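# Lift feed hopper off grinder inlet onto bench

## Task

Remove the feed hopper from the grinder's inlet and set it down on the bench next to the grinder, leaving it resting there on the table.

## Robot and tools

Robot: two arms, left_arm (on the +y side) and right_arm. Each ends in a five-finger hand; the left hand mirrors the right. Bases in the scene frame: left_arm (-0.039, +0.325, +0.030) m, right_arm (-0.047, -0.335, +0.007) m, each turned slightly about z. Cameras: cam_high, cam_low, cam_left_wrist, cam_right_wrist, all 896x504. A camera stand sits behind the arms. Loose objects may get a short push from outside now and then.

Scene frame: origin at table-top height, midway between the nominal bases. +z up, +x out over the table, +y toward left_arm. Positions are in metres. Orientations are quat_wxyz.

Hand point: a spot 0.05 m in front of the palm and 0.15 m out from the wrist face. Its +z runs along the straight fingers, +y out of the palm, and +x across the palm away from the thumb on the right hand (toward the thumb on the left hand). Straight fingers reach 0.06 to 0.07 m past it and lie 0.06 m behind it along -y. A wrist bracket on the little-finger side can strike objects. A closed hand grips objects about 0.035 to 0.065 m thick, or a handle down to about 0.025 m.

The row (used by execute_actions and move): one flat list of 28 numbers, each in [-1, 1], always covering both arms. Order: left_arm dx, dy, dz, rx, ry, rz; left hand little, ring, middle, index, thumb_bend, thumb_turn, force_limit, speed; then the same 14 for right_arm.
- Pose numbers are offsets, not poses. They count from that arm's Hand target at the start of the action or move, along the Hand target's own axes. 1.0 equals 0.6 m or 180 degrees. rx, ry, rz form a single rotation vector. Every row of an action counts from the same start, so sending an offset again moves the arm further. All zeros re-requests the current Hand target.
- Finger numbers are absolute targets: -1 open/straight, +1 curled. thumb_turn: -1 beside the palm, +1 facing the fingers. force_limit: -1 is about 0 N and +1 is 10 N (15 N for the two thumb motors). speed: -1 is nearly stopped, rising to full speed at +0.48 and above. For a soft grip, close at speed -0.94 or lower.
- No value means 'unchanged'. To keep a hand as it is, repeat the eight hand numbers you last sent for it. If you have not sent any yet, use its hand_measured plus hand_force_limit and hand_speed.

Tools:
- execute_actions(actions, cameras): actions is a list of actions. Each action is a list of up to 15 rows, each row one control step of 1/30 s. A short action holds its final row for the remaining steps. An action lasts 0.5 s. An empty list returns the state plus all camera images. cameras takes a list of names, ["all"], or [].
- move(target, speed, blend, blocking, cameras): target is one 28-number row or a list of up to 15 rows. Every row's offsets count from the Hand targets at the move's start, not from the previous row. speed is the top path speed in m/s, from 0.002 to 4.3, default 0.25; turn rate is capped at twice that in rad/s. You can give one number or one per target. blend is a corner-rounding radius in m, default 0 (stop at each target). Each path is straight and lasts at least 0.5 s and at most 10 s. It does not avoid obstacles or the other arm. Hands can overshoot the path, more at speed. Do not pass close to an arm's own base, because that can flip its shoulder posture. The result ends with a 'move:' line giving the outcome: done, off_target, moving, held, or fault. limits=paced means the pose was clipped; limits=held means steps were withheld.
- wait(seconds 0 to 10, cameras): lets time run while holding the last commands. A running move continues during it.
- stop(cameras): brakes a running move.
- zoom_image(camera, region [x0, y0, x1, y1] in pixels, at most 504x504): enlarges part of the newest image from that camera.
- show_instructions(): shows the reference pages.
- finished_scene(scene): ends the scene for good. The goal must hold once the robot lets go.

Results: end_effector_position and end_effector_quat_wxyz per arm (scene frame), and the Hand target. hand_measured, hand_stopped_by (moving, target, force, stalled, fault) and hand_load_n are each six values in finger order. A load reading near 0 after closing suggests a lost grip. You also get joint positions, velocities and torques, motor temperatures, and sometimes per-step positions.

Behaviour to expect:
- Arms follow loosely. They often rest 1 to 3 cm (up to 5 cm) short, usually low, with no contact involved. If so, send the remaining distance as an offset.
- Each step's commanded orientation is clipped to within 40 degrees of the measured one.
- An arm blocked by something keeps pushing. To release it, command a target back past the hand point.
- A closing finger stops when it reaches force_limit and then locks. To grip harder, raise force_limit and send a more-closed target. To loosen, send a target more open than hand_measured.

Avoid: dropping the hopper or letting go while it moves, fast impacts, hard presses on fixed or heavy things, overloading fingers (including with fast swings of a load), any contact or squeeze between the two hands or arms, and anything falling from or being left off the table. Arm stops also cost. Motors heat up when holding loads, reaching far, or pushing at unreachable poses: a MOTOR HOT line appears at 85 °C, and at 100 °C the arm drops for 30 to 60 s.

Each tool is called after "Request:" by a JSON object that holds its "api" and its "payload", one argument or row to a line.

Reference images:

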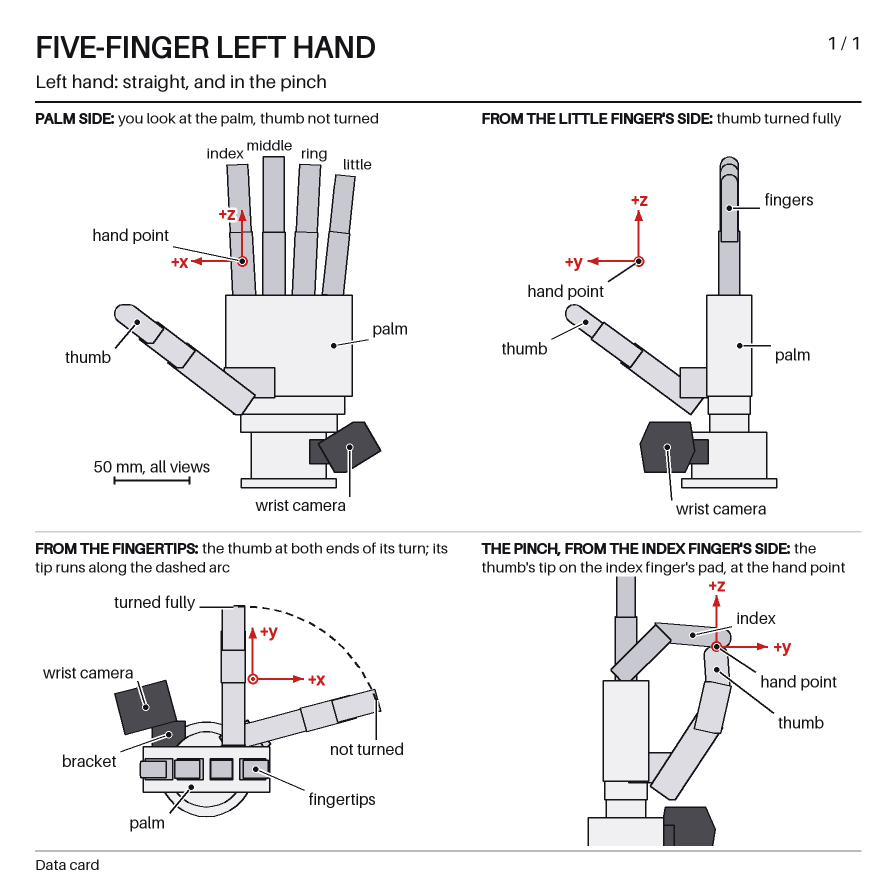

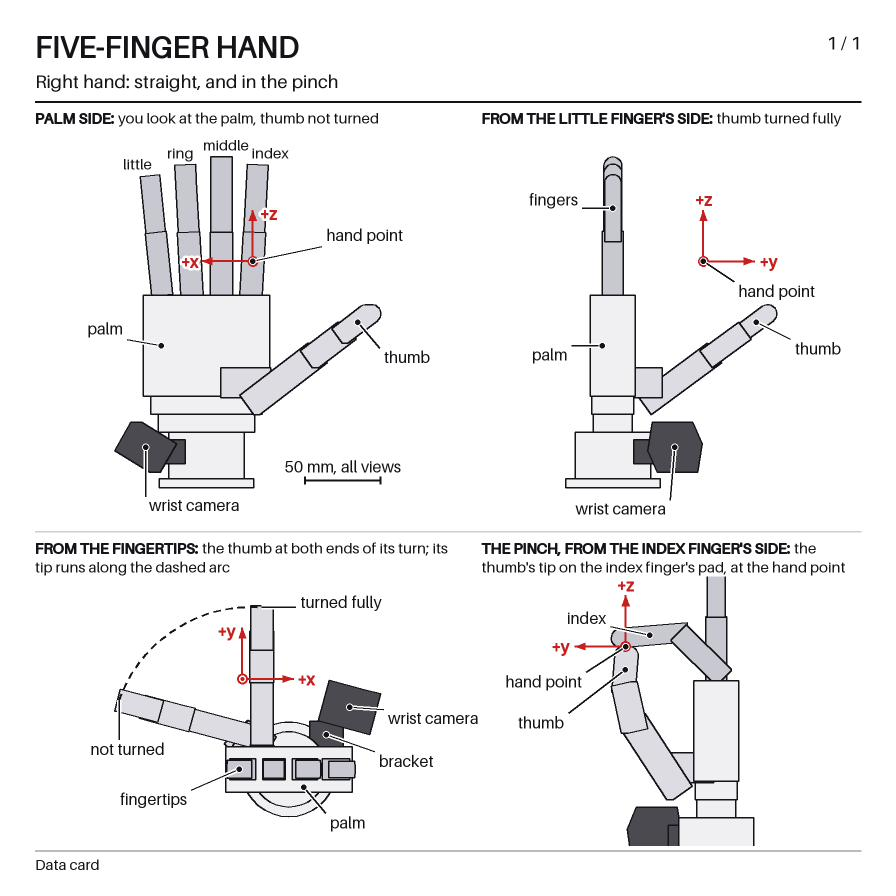

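## Session

Request:
{"api": "execute_actions", "payload": {
  "actions": []
}}

Scene clock: 0.00 s.
left_arm: end_effector_position=(+0.1145, +0.7872, +0.1961) hand_measured=(-1.000, -1.000, -1.000, -1.000, -1.000, -1.000) hand_load_n=(+0.0, +0.0, +0.0, +0.0, +0.0, +0.0) hand_stopped_by=(target, target, target, target, target, target) hand_force_limit=0.00 hand_speed=-0.80 end_effector_quat_wxyz=(-0.306, +0.596, -0.627, +0.397) | right_arm: end_effector_position=(+0.9036, -0.4280, +0.2672) hand_measured=(-1.000, -1.000, -1.000, -1.000, -1.000, -1.000) hand_load_n=(+0.0, +0.0, +0.0, +0.0, +0.0, +0.0) hand_stopped_by=(target, target, target, target, target, target) hand_force_limit=0.00 hand_speed=-0.80 end_effector_quat_wxyz=(+0.524, -0.109, +0.841, -0.074)
Joint positions: left_arm=[1.56 1.78 1.508 -1.496 1.039 1.696] | right_arm=[-0.15 2.356 2.399 -0.506 -0.17 1.217]
Joint velocities: within noise
Joint torques (N m): no reading
Motor temperatures (°C): left_arm=[37 34 31 30 26 31] | right_arm=[26 36 30 35 29 33]
Heat: left arm: hottest waist 37 °C; right arm: hottest shoulder 36 °C.
Hand target: left_arm +0.1146, +0.7933, +0.1976; -0.309, +0.594, -0.629, +0.394 | right_arm +0.9076, -0.4288, +0.2650; +0.526, -0.110, +0.840, -0.075

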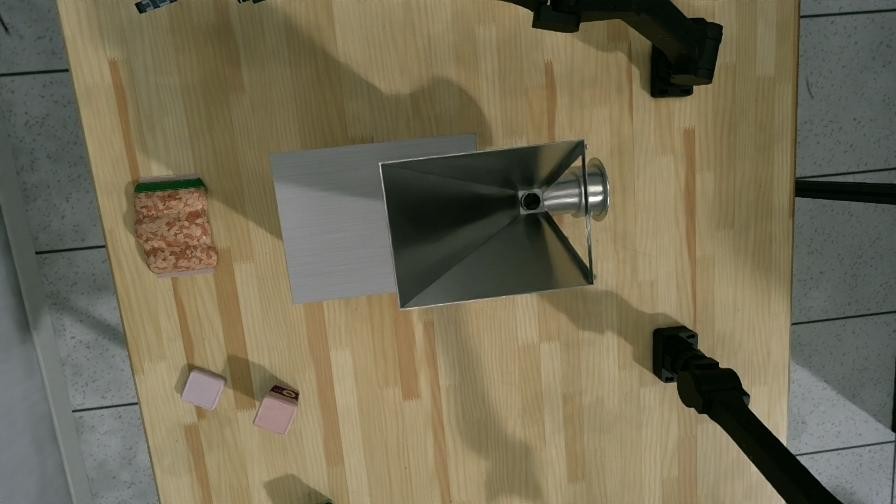

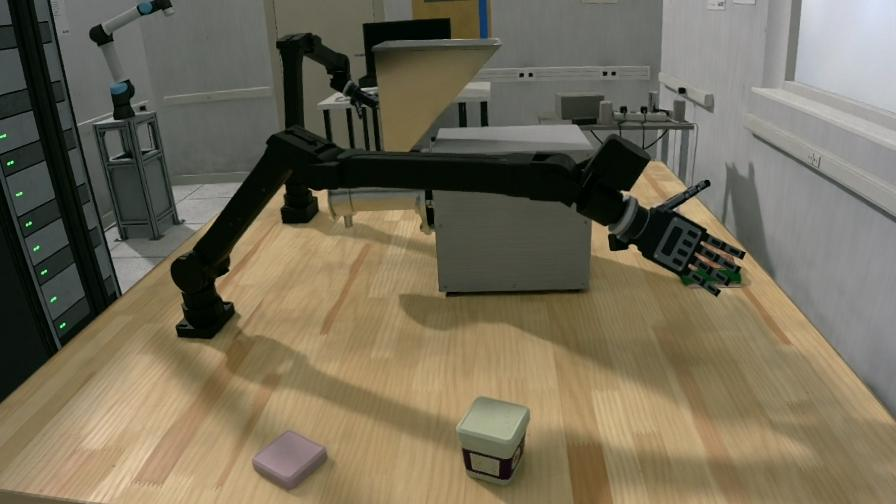

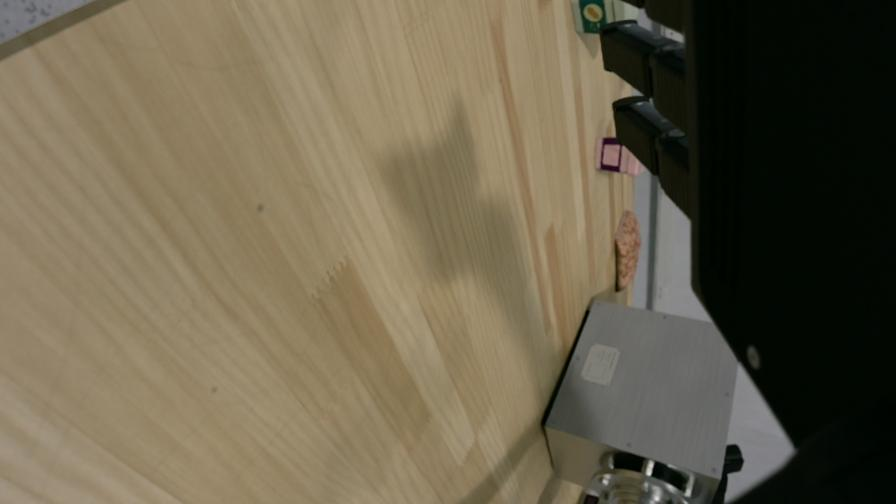

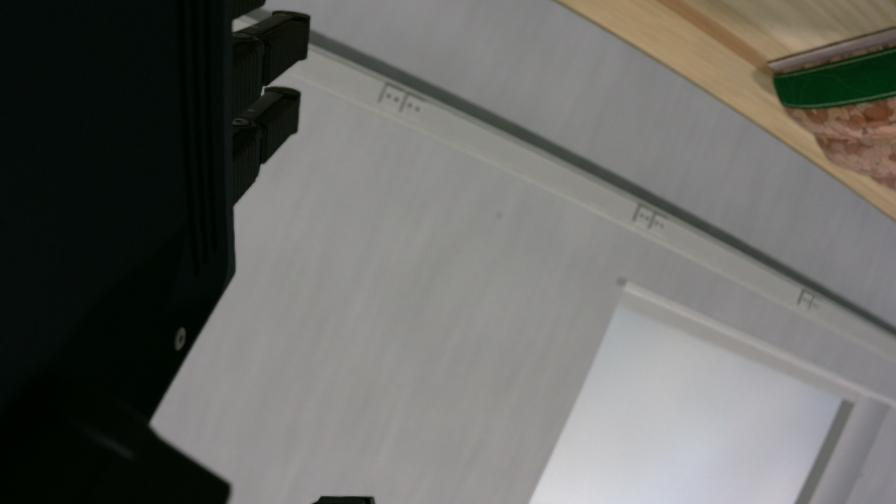

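Request:
{"api": "zoom_image", "payload": {
  "camera": "cam_low",
  "region": [300, 20, 640, 320]
}}

Request:
{"api": "zoom_image", "payload": {
  "camera": "cam_high",
  "region": [260, 110, 640, 330]
}}

Request:
{"api": "zoom_image", "payload": {
  "camera": "cam_left_wrist",
  "region": [500, 260, 780, 504]
}}

Scaled by 1.482 from the camera's 896x504 image, which has a finer 1280x720 frame.

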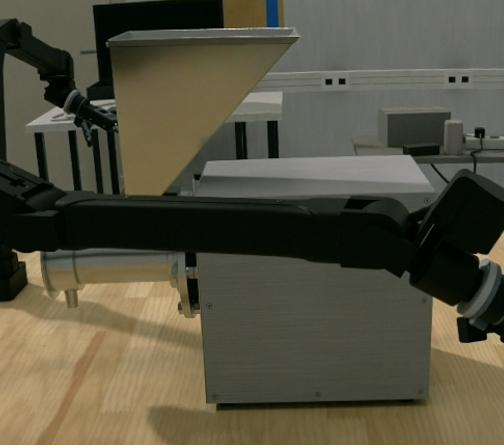

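Scaled by 1.326 from the camera's 896x504 image, which has a finer 1280x720 frame.

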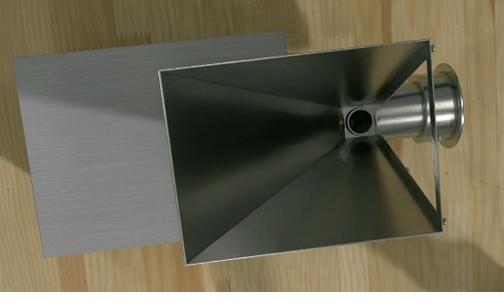

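Scaled by 1.800 from the camera's 896x504 image, which has a finer 1280x720 frame.

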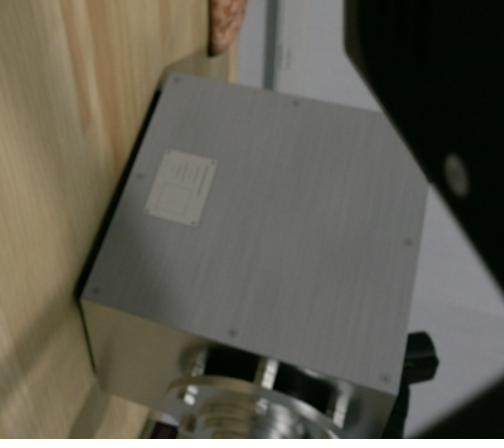

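Request:
{"api": "zoom_image", "payload": {
  "camera": "cam_high",
  "region": [500, 120, 640, 210]
}}

Request:
{"api": "zoom_image", "payload": {
  "camera": "cam_high",
  "region": [500, 200, 640, 300]
}}

Request:
{"api": "zoom_image", "payload": {
  "camera": "cam_low",
  "region": [320, 20, 520, 240]
}}

Scaled by 3.600 from the camera's 896x504 image, which has a finer 1280x720 frame.

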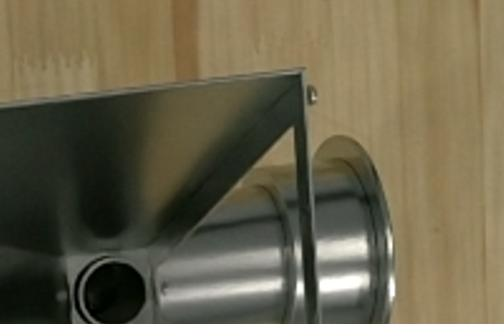

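Scaled by 3.600 from the camera's 896x504 image, which has a finer 1280x720 frame.

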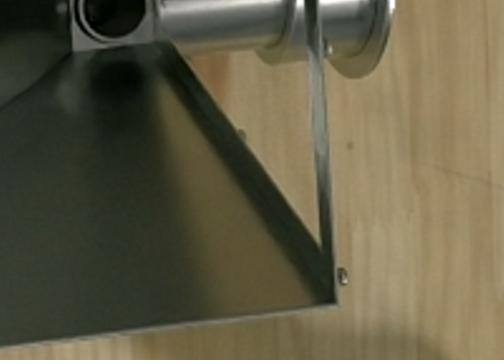

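Scaled by 2.291 from the camera's 896x504 image, which has a finer 1280x720 frame.

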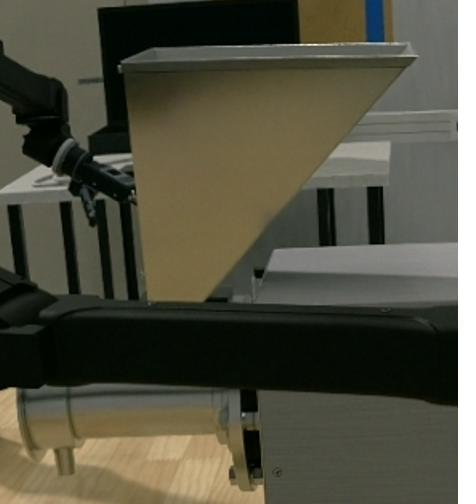

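Request:
{"api": "move", "payload": {
  "target": [0.8887,-0.66,0.2737,-0.0318,-0.0970,-0.4963,-1,-1,-1,-1,-1,-1,0,-0.8,-0.0038,0.0733,-0.9328,-0.0174,0.1054,0.0835,-1,-1,-1,-1,-1,-1,0,-0.8],
  "speed": 0.25,
  "cameras": ["all"]
}}

Scene clock: 168.63 s.
left_arm: end_effector_position=(+0.3959, +0.2553, +0.4822) hand_measured=(-1.000, -1.000, -1.000, -1.000, -1.000, -1.000) hand_load_n=(+0.0, +0.0, +0.0, +0.0, +0.0, -0.5) hand_stopped_by=(target, target, target, target, target, target) hand_force_limit=0.00 hand_speed=-0.80 end_effector_quat_wxyz=(-0.004, +0.927, -0.001, +0.374) | right_arm: end_effector_position=(+0.3999, -0.3728, +0.4910) hand_measured=(-1.000, -1.000, -1.000, -1.000, -1.000, -1.000) hand_load_n=(+0.0, +0.0, +0.0, +0.0, +0.0, +0.0) hand_stopped_by=(target, target, target, target, target, target) hand_force_limit=0.00 hand_speed=-0.80 end_effector_quat_wxyz=(+0.380, -0.006, +0.925, +0.003)
Joint positions: left_arm=[-0.009 0.992 1.366 -1.177 -0.033 -1.593] | right_arm=[-0.28 1.091 1.514 -1.243 -0.241 1.322]
Joint torques (N m): left_arm=[-2.2 -2.08 13.52 0.94 -0.12 -0.15] | right_arm=[-2.02 -5.36 11.75 1.05 -0.21 -0.01]
Motor temperatures (°C): left_arm=[35 39 41 29 27 28] | right_arm=[26 47 42 33 28 30]
Heat: left arm: hottest elbow 41 °C; right arm: hottest shoulder 47 °C.
Hand target: left_arm +0.4004, +0.2502, +0.5001; +0.000, +0.924, +0.000, +0.382 | right_arm +0.3998, -0.3799, +0.4996; +0.383, +0.000, +0.924, +0.000
Off the commanded pose: left_arm 0.019 m, 1 deg | right_arm 0.011 m, 1 deg.
move: off_target (left_arm, right_arm)

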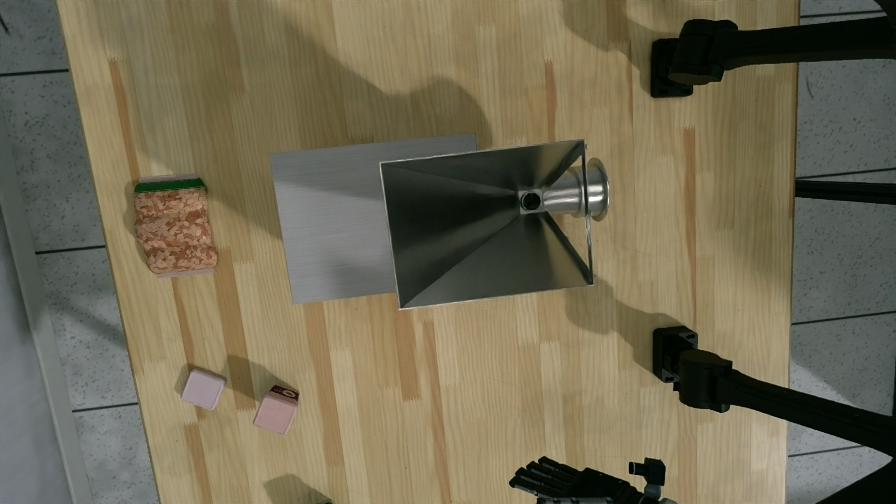

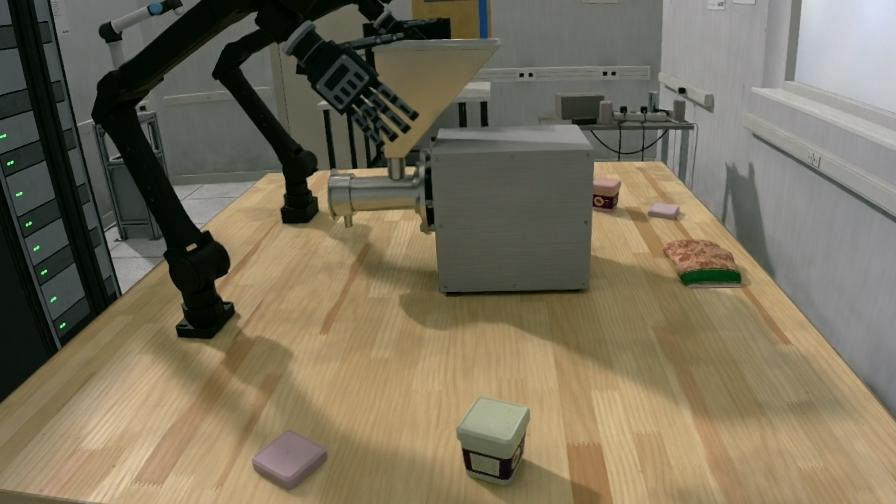

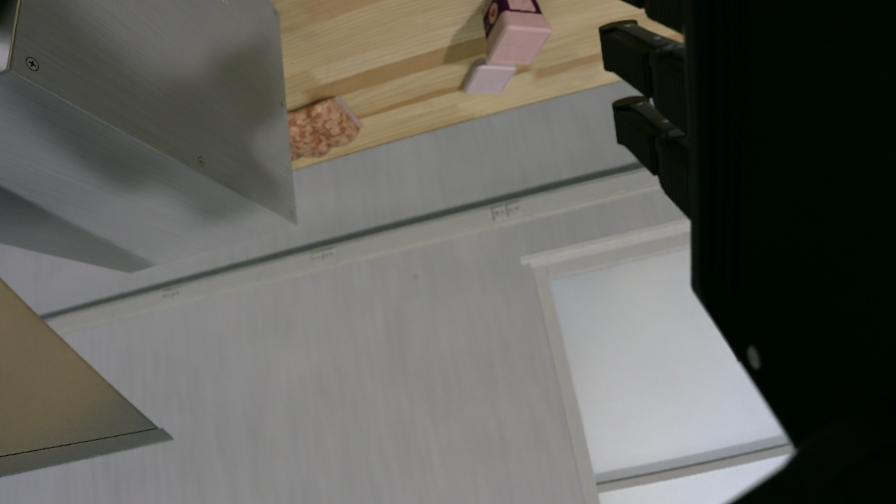

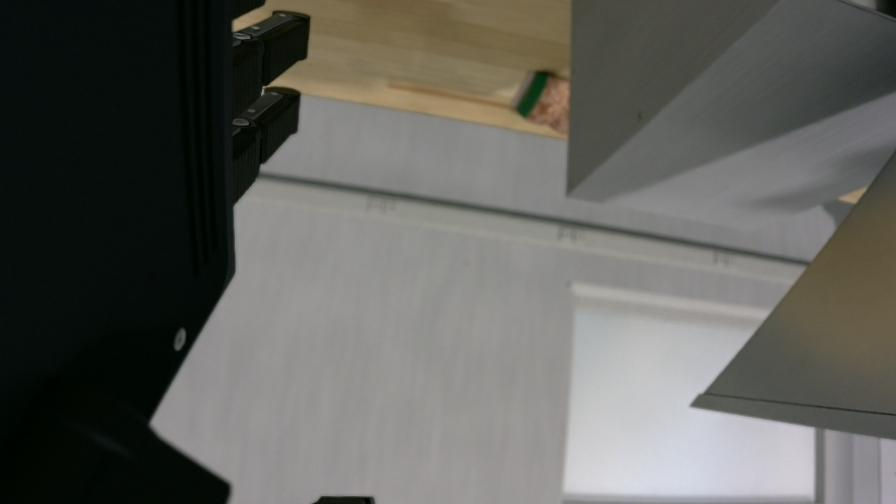

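Request:
{"api": "zoom_image", "payload": {
  "camera": "cam_low",
  "region": [300, 20, 520, 240]
}}

Request:
{"api": "zoom_image", "payload": {
  "camera": "cam_right_wrist",
  "region": [560, 0, 896, 504]
}}

Request:
{"api": "zoom_image", "payload": {
  "camera": "cam_left_wrist",
  "region": [0, 0, 336, 504]
}}

Scaled by 2.291 from the camera's 896x504 image, which has a finer 1280x720 frame.

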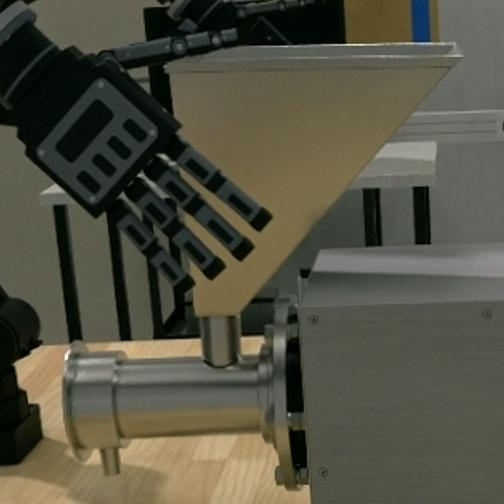

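Scaled by 1.000.

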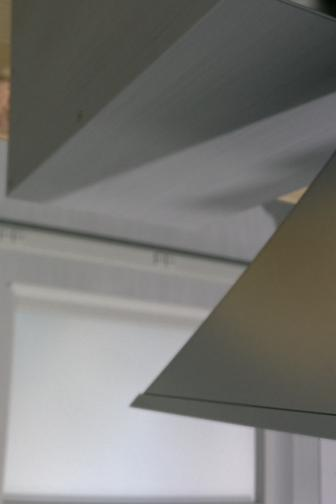

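Scaled by 1.000.

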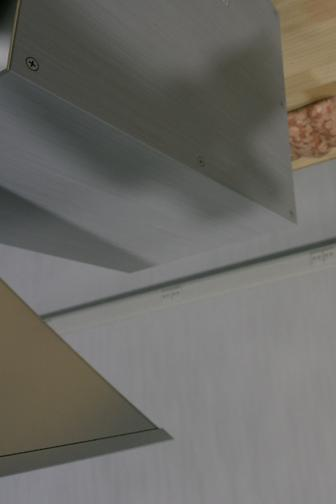

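Request:
{"api": "zoom_image", "payload": {
  "camera": "cam_low",
  "region": [370, 135, 430, 195]
}}

Request:
{"api": "zoom_image", "payload": {
  "camera": "cam_high",
  "region": [505, 175, 557, 227]
}}

Scaled by 8.400 from the camera's 896x504 image, which has a finer 1280x720 frame.

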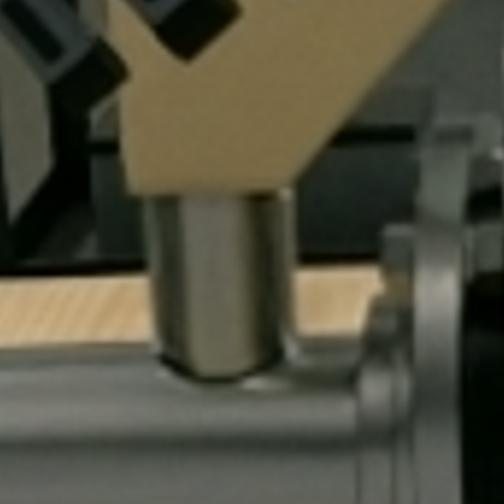

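Scaled by 9.692 from the camera's 896x504 image, which has a finer 1280x720 frame.

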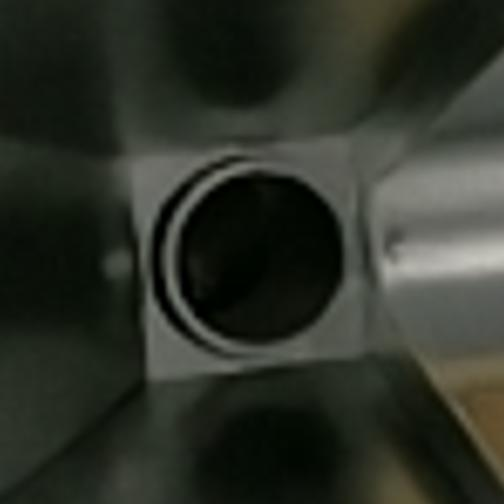

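Request:
{"api": "zoom_image", "payload": {
  "camera": "cam_high",
  "region": [480, 420, 680, 504]
}}

Request:
{"api": "zoom_image", "payload": {
  "camera": "cam_low",
  "region": [270, 0, 510, 180]
}}

Scaled by 2.520 from the camera's 896x504 image, which has a finer 1280x720 frame.

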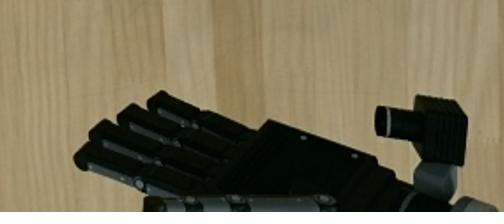

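Scaled by 2.100 from the camera's 896x504 image, which has a finer 1280x720 frame.

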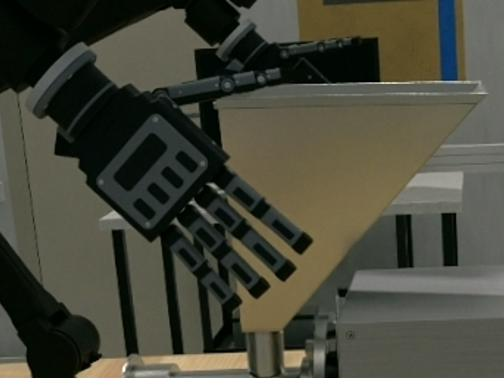

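Request:
{"api": "move", "payload": {
  "target": [0.0915,0.4003,-0.0217,-0.0589,0,-0.0589,-1,-1,-1,-1,-1,-1,0,-0.8,-0.0761,0.3065,-0.0167,-0.0589,0,0.0589,-1,-1,-1,-1,-1,-1,0,-0.8],
  "speed": 0.2,
  "cameras": ["all"]
}}

Scene clock: 246.63 s.
left_arm: end_effector_position=(+0.4249, +0.0205, +0.5269) hand_measured=(-1.000, -1.000, -1.000, -1.000, -1.000, -1.000) hand_load_n=(+0.0, +0.0, +0.0, +0.0, +0.0, +0.0) hand_stopped_by=(target, target, target, target, target, target) hand_force_limit=0.00 hand_speed=-0.80 end_effector_quat_wxyz=(+0.107, +0.922, +0.001, +0.371) | right_arm: end_effector_position=(+0.4193, -0.2025, +0.5181) hand_measured=(-1.000, -1.000, -1.000, -1.000, -1.000, -1.000) hand_load_n=(+0.5, +0.0, +0.0, +0.0, +0.0, +0.0) hand_stopped_by=(target, target, target, target, target, target) hand_force_limit=0.00 hand_speed=-0.80 end_effector_quat_wxyz=(+0.362, +0.052, +0.924, +0.113)
Joint positions: left_arm=[-0.561 1.261 1.639 -1.179 -0.219 -2.073] | right_arm=[0.201 1.122 1.571 -1.244 -0.068 1.861]
Joint torques (N m): left_arm=[-2.08 -5.83 13.52 1.96 -0.23 -0.16] | right_arm=[0.44 -5.36 13.18 2.15 0.08 0.12]
Motor temperatures (°C): left_arm=[35 35 53 29 26 28] | right_arm=[26 41 45 31 28 29]
Heat: left arm: hottest elbow 53 °C; right arm: hottest elbow 45 °C.
Hand target: left_arm +0.4302, +0.0101, +0.5481; +0.121, +0.916, +0.050, +0.379 | right_arm +0.4251, -0.1961, +0.5390; +0.380, +0.050, +0.916, +0.121
Off the commanded pose: left_arm 0.024 m, 6 deg | right_arm 0.023 m, 2 deg.
joint sent to its limit (left arm) — joint 6 (wrist roll), lower limit. The joint targets are off in orientation, not in position.
move: off_target (left_arm, right_arm)

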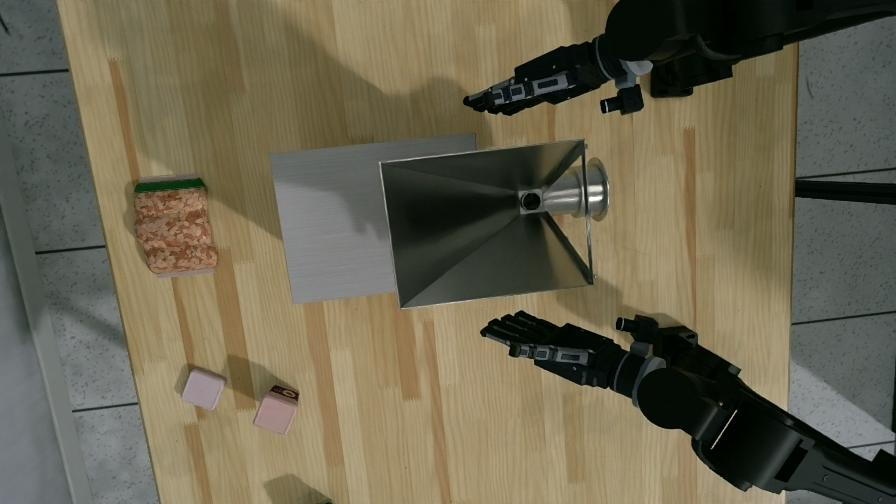

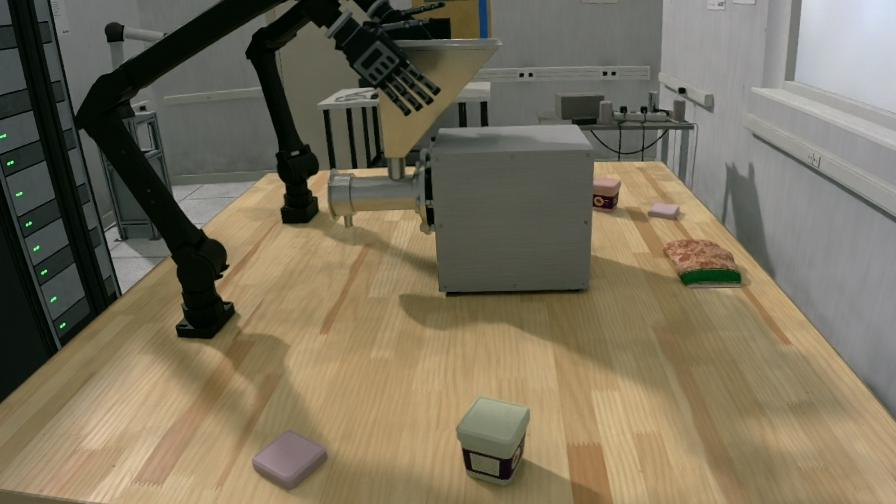

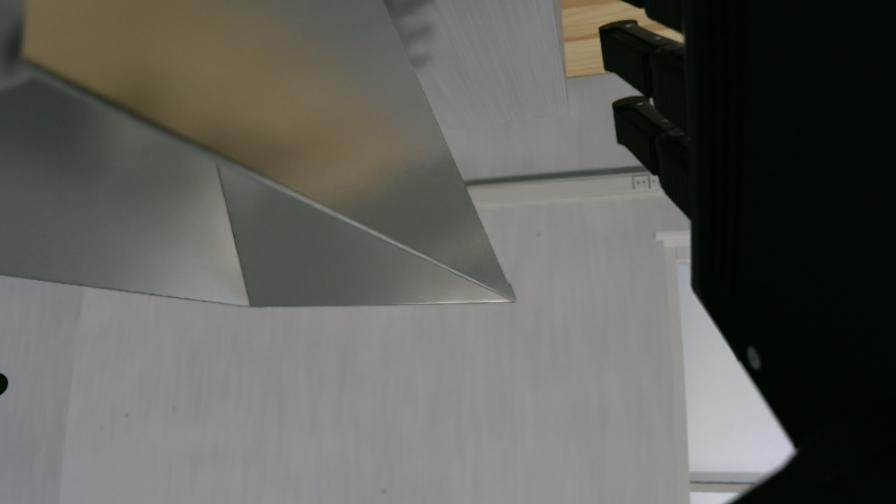

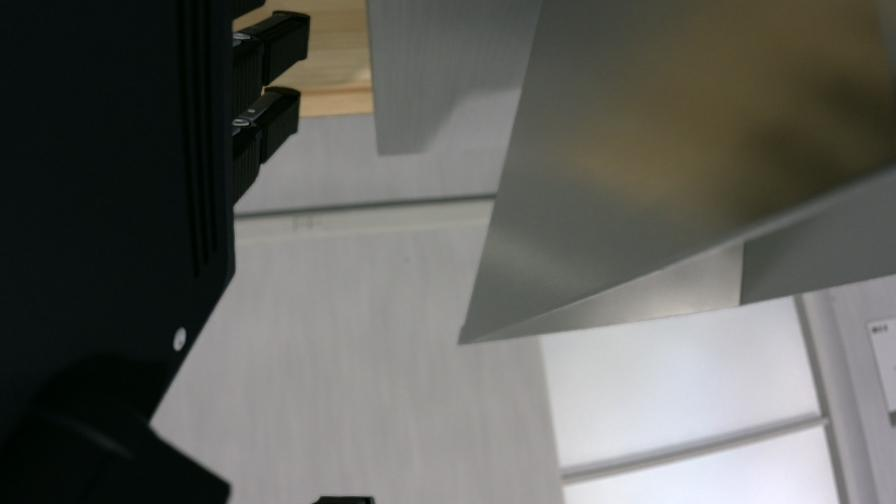

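Request:
{"api": "zoom_image", "payload": {
  "camera": "cam_low",
  "region": [350, 0, 510, 140]
}}

Request:
{"api": "zoom_image", "payload": {
  "camera": "cam_high",
  "region": [440, 280, 680, 420]
}}

Request:
{"api": "zoom_image", "payload": {
  "camera": "cam_high",
  "region": [440, 20, 680, 160]
}}

Scaled by 3.150 from the camera's 896x504 image, which has a finer 1280x720 frame.

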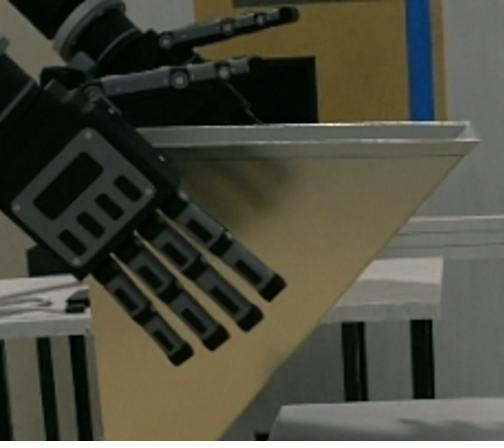

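Scaled by 2.100 from the camera's 896x504 image, which has a finer 1280x720 frame.

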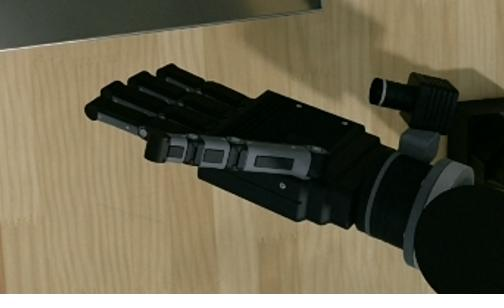

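Scaled by 2.100 from the camera's 896x504 image, which has a finer 1280x720 frame.

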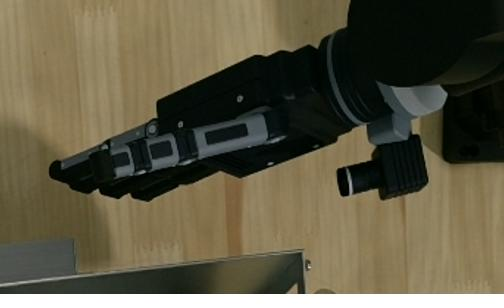

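Request:
{"api": "move", "payload": {
  "target": [-0.0418,0.0792,0.0418,0,0,0,-1,-1,-1,-1,-1,-1,0,-0.8,0.0245,0.0822,0.0385,0,0,0,-1,-1,-1,-1,-1,-1,0,-0.8],
  "speed": 0.08,
  "cameras": ["all"]
}}

Scene clock: 291.70 s.
left_arm: end_effector_position=(+0.4251, -0.0331, +0.5113) hand_measured=(-1.000, -1.000, -1.000, -1.000, -1.000, -1.000) hand_load_n=(+0.0, +0.0, +0.0, +0.0, +0.0, +0.0) hand_stopped_by=(target, target, target, target, target, target) hand_force_limit=0.00 hand_speed=-0.80 end_effector_quat_wxyz=(+0.109, +0.917, -0.031, +0.381) | right_arm: end_effector_position=(+0.4255, -0.1492, +0.5134) hand_measured=(-1.000, -1.000, -1.000, -1.000, -1.000, -1.000) hand_load_n=(+0.0, +0.0, +0.0, +0.0, +0.0, +0.0) hand_stopped_by=(target, target, target, target, target, target) hand_force_limit=0.00 hand_speed=-0.80 end_effector_quat_wxyz=(+0.369, +0.050, +0.921, +0.113)
Joint positions: left_arm=[-0.653 1.319 1.639 -1.11 -0.266 -2.074] | right_arm=[0.359 1.152 1.571 -1.199 0.048 1.969]
Joint torques (N m): left_arm=[-2.02 -6.83 12.7 2.21 -0.29 -0.15] | right_arm=[0.91 -6.01 12 2.28 0.12 0.07]
Motor temperatures (°C): left_arm=[34 35 56 29 26 27] | right_arm=[26 39 47 31 28 29]
Heat: left arm: hottest elbow 56 °C; right arm: hottest elbow 47 °C.
Hand target: left_arm +0.4302, -0.0450, +0.5262; +0.121, +0.916, +0.050, +0.379 | right_arm +0.4311, -0.1414, +0.5260; +0.380, +0.050, +0.916, +0.121
Off the commanded pose: left_arm 0.020 m, 9 deg | right_arm 0.016 m, 2 deg.
joint sent to its limit (left arm) — joint 6 (wrist roll), lower limit. The joint targets are off in orientation, not in position.
move: off_target (left_arm, right_arm)

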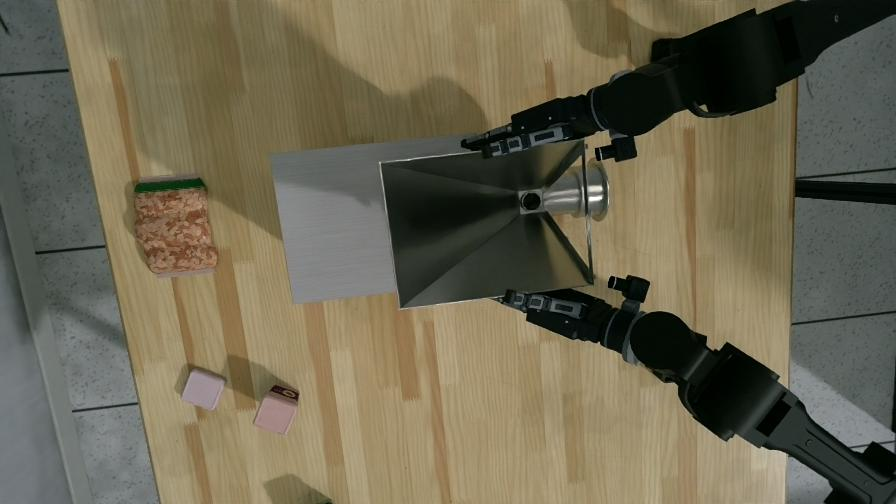

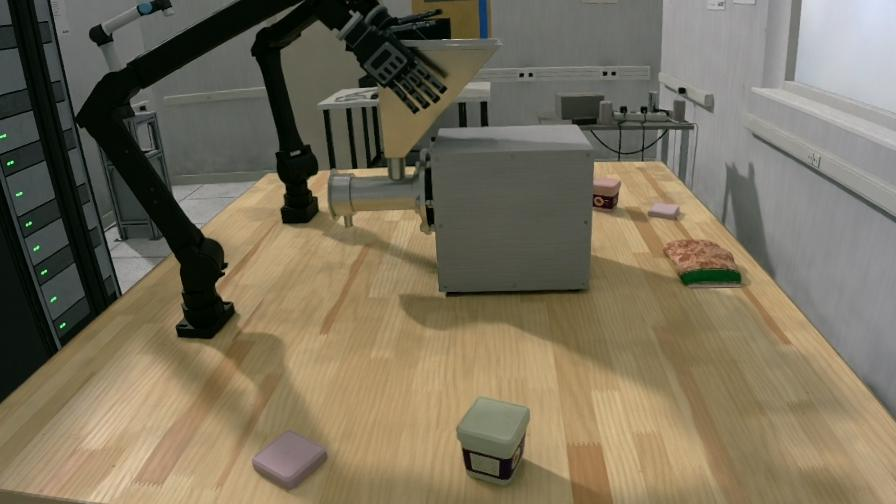

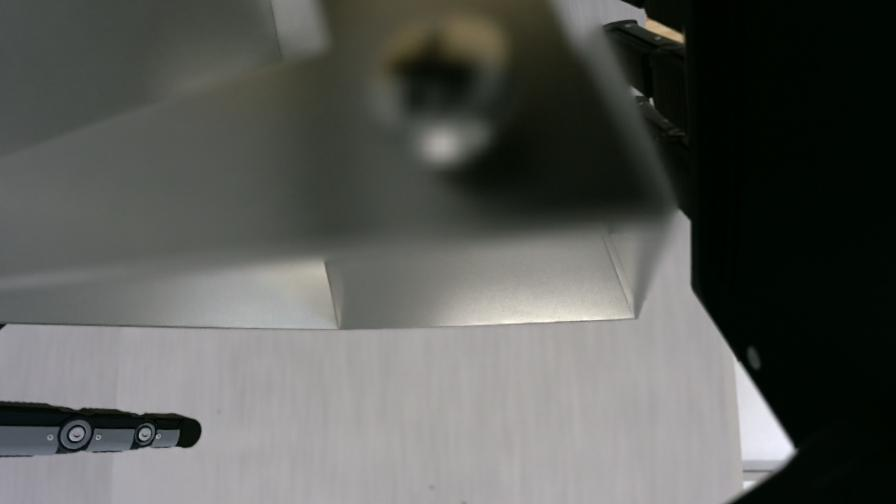

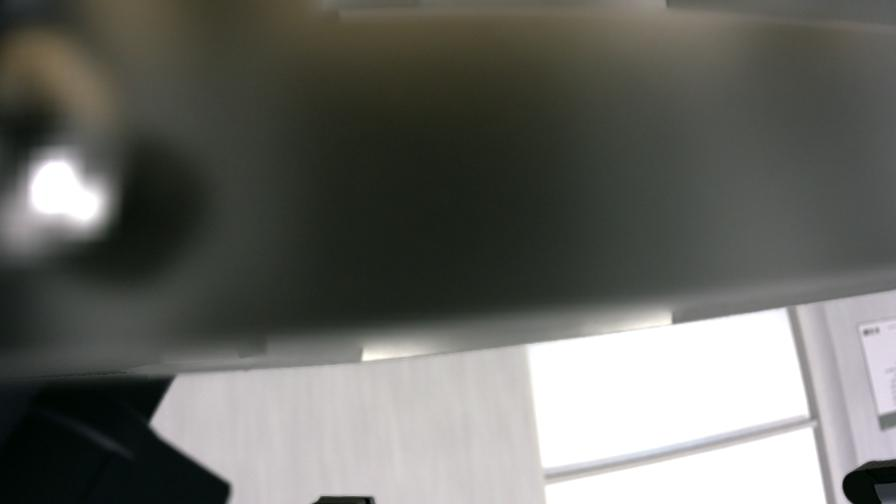

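Request:
{"api": "move", "payload": {
  "target": [0,0,0,0,0,0,-1,-1,-1,-1,-1,1,-0.3,-0.5,0,0,0,0,0,0,-1,-1,-1,-1,-1,1,-0.3,-0.5],
  "speed": 0.08,
  "cameras": ["all"]
}}

Scene clock: 304.93 s.
left_arm: end_effector_position=(+0.4253, -0.0330, +0.5114) hand_measured=(-1.000, -1.000, -1.000, -1.000, -1.000, +1.000) hand_load_n=(-0.5, +0.0, +0.0, +0.0, -0.5, -0.5) hand_stopped_by=(target, target, target, target, target, target) hand_force_limit=-0.30 hand_speed=-0.50 end_effector_quat_wxyz=(+0.109, +0.917, -0.030, +0.382) | right_arm: end_effector_position=(+0.4256, -0.1493, +0.5135) hand_measured=(-1.000, -1.000, -1.000, -1.000, -1.000, +1.000) hand_load_n=(+0.0, +0.0, +0.0, +0.0, +0.0, +0.0) hand_stopped_by=(target, target, target, target, target, target) hand_force_limit=-0.30 hand_speed=-0.50 end_effector_quat_wxyz=(+0.369, +0.052, +0.921, +0.113)
Joint positions: left_arm=[-0.653 1.319 1.639 -1.11 -0.267 -2.076] | right_arm=[0.359 1.152 1.571 -1.199 0.048 1.972]
Joint torques (N m): left_arm=[-2.02 -6.83 12.67 2.25 -0.27 -0.14] | right_arm=[0.79 -6.3 11.95 2.3 0.1 0.09]
Motor temperatures (°C): left_arm=[34 35 56 29 26 27] | right_arm=[26 38 47 31 28 29]
Heat: left arm: hottest elbow 56 °C; right arm: hottest elbow 47 °C.
Hand target: left_arm +0.4301, -0.0450, +0.5262; +0.121, +0.916, +0.050, +0.379 | right_arm +0.4311, -0.1415, +0.5260; +0.380, +0.050, +0.916, +0.121
Off the commanded pose: left_arm 0.020 m, 9 deg | right_arm 0.016 m, 2 deg.
joint sent to its limit (left arm) — joint 6 (wrist roll), lower limit. The joint targets are off in orientation, not in position.
move: off_target (left_arm, right_arm)

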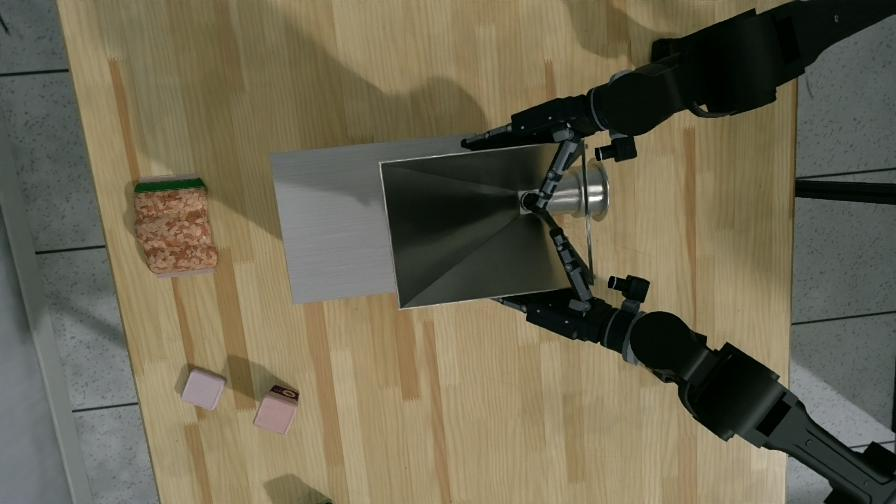

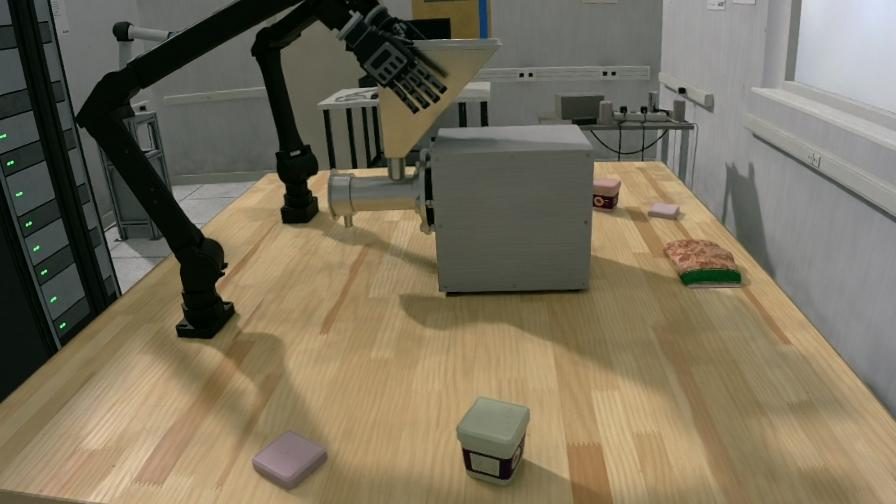

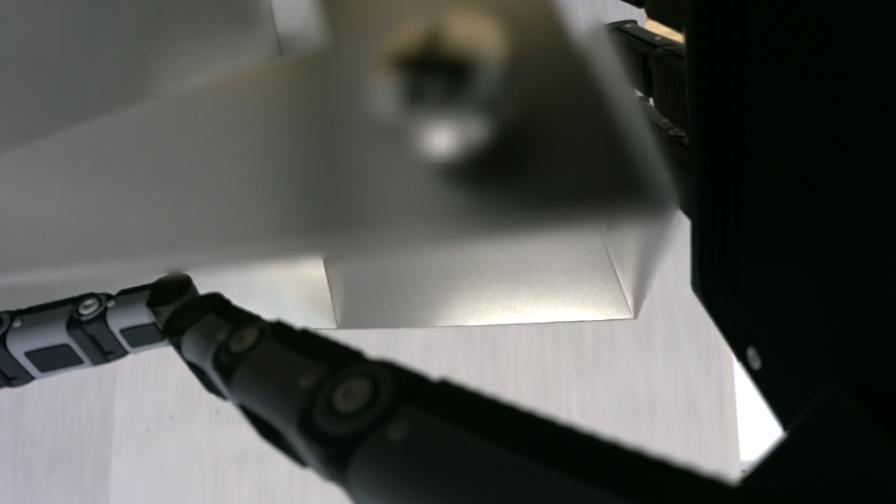

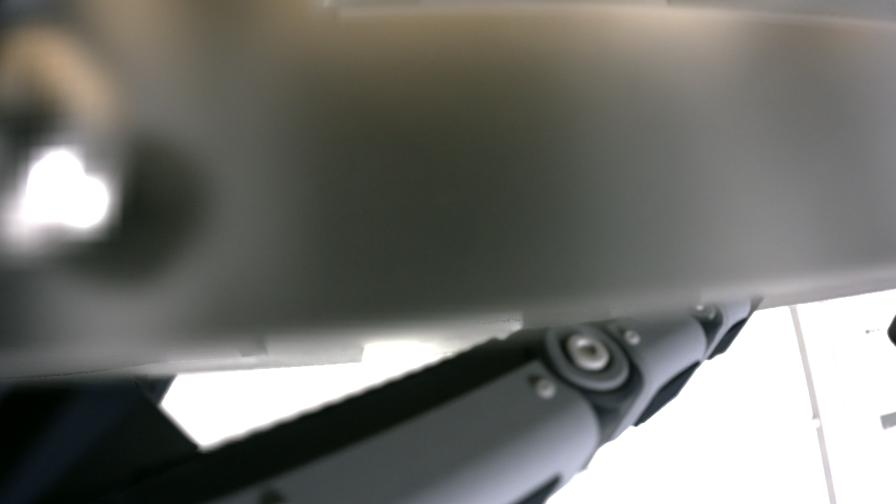

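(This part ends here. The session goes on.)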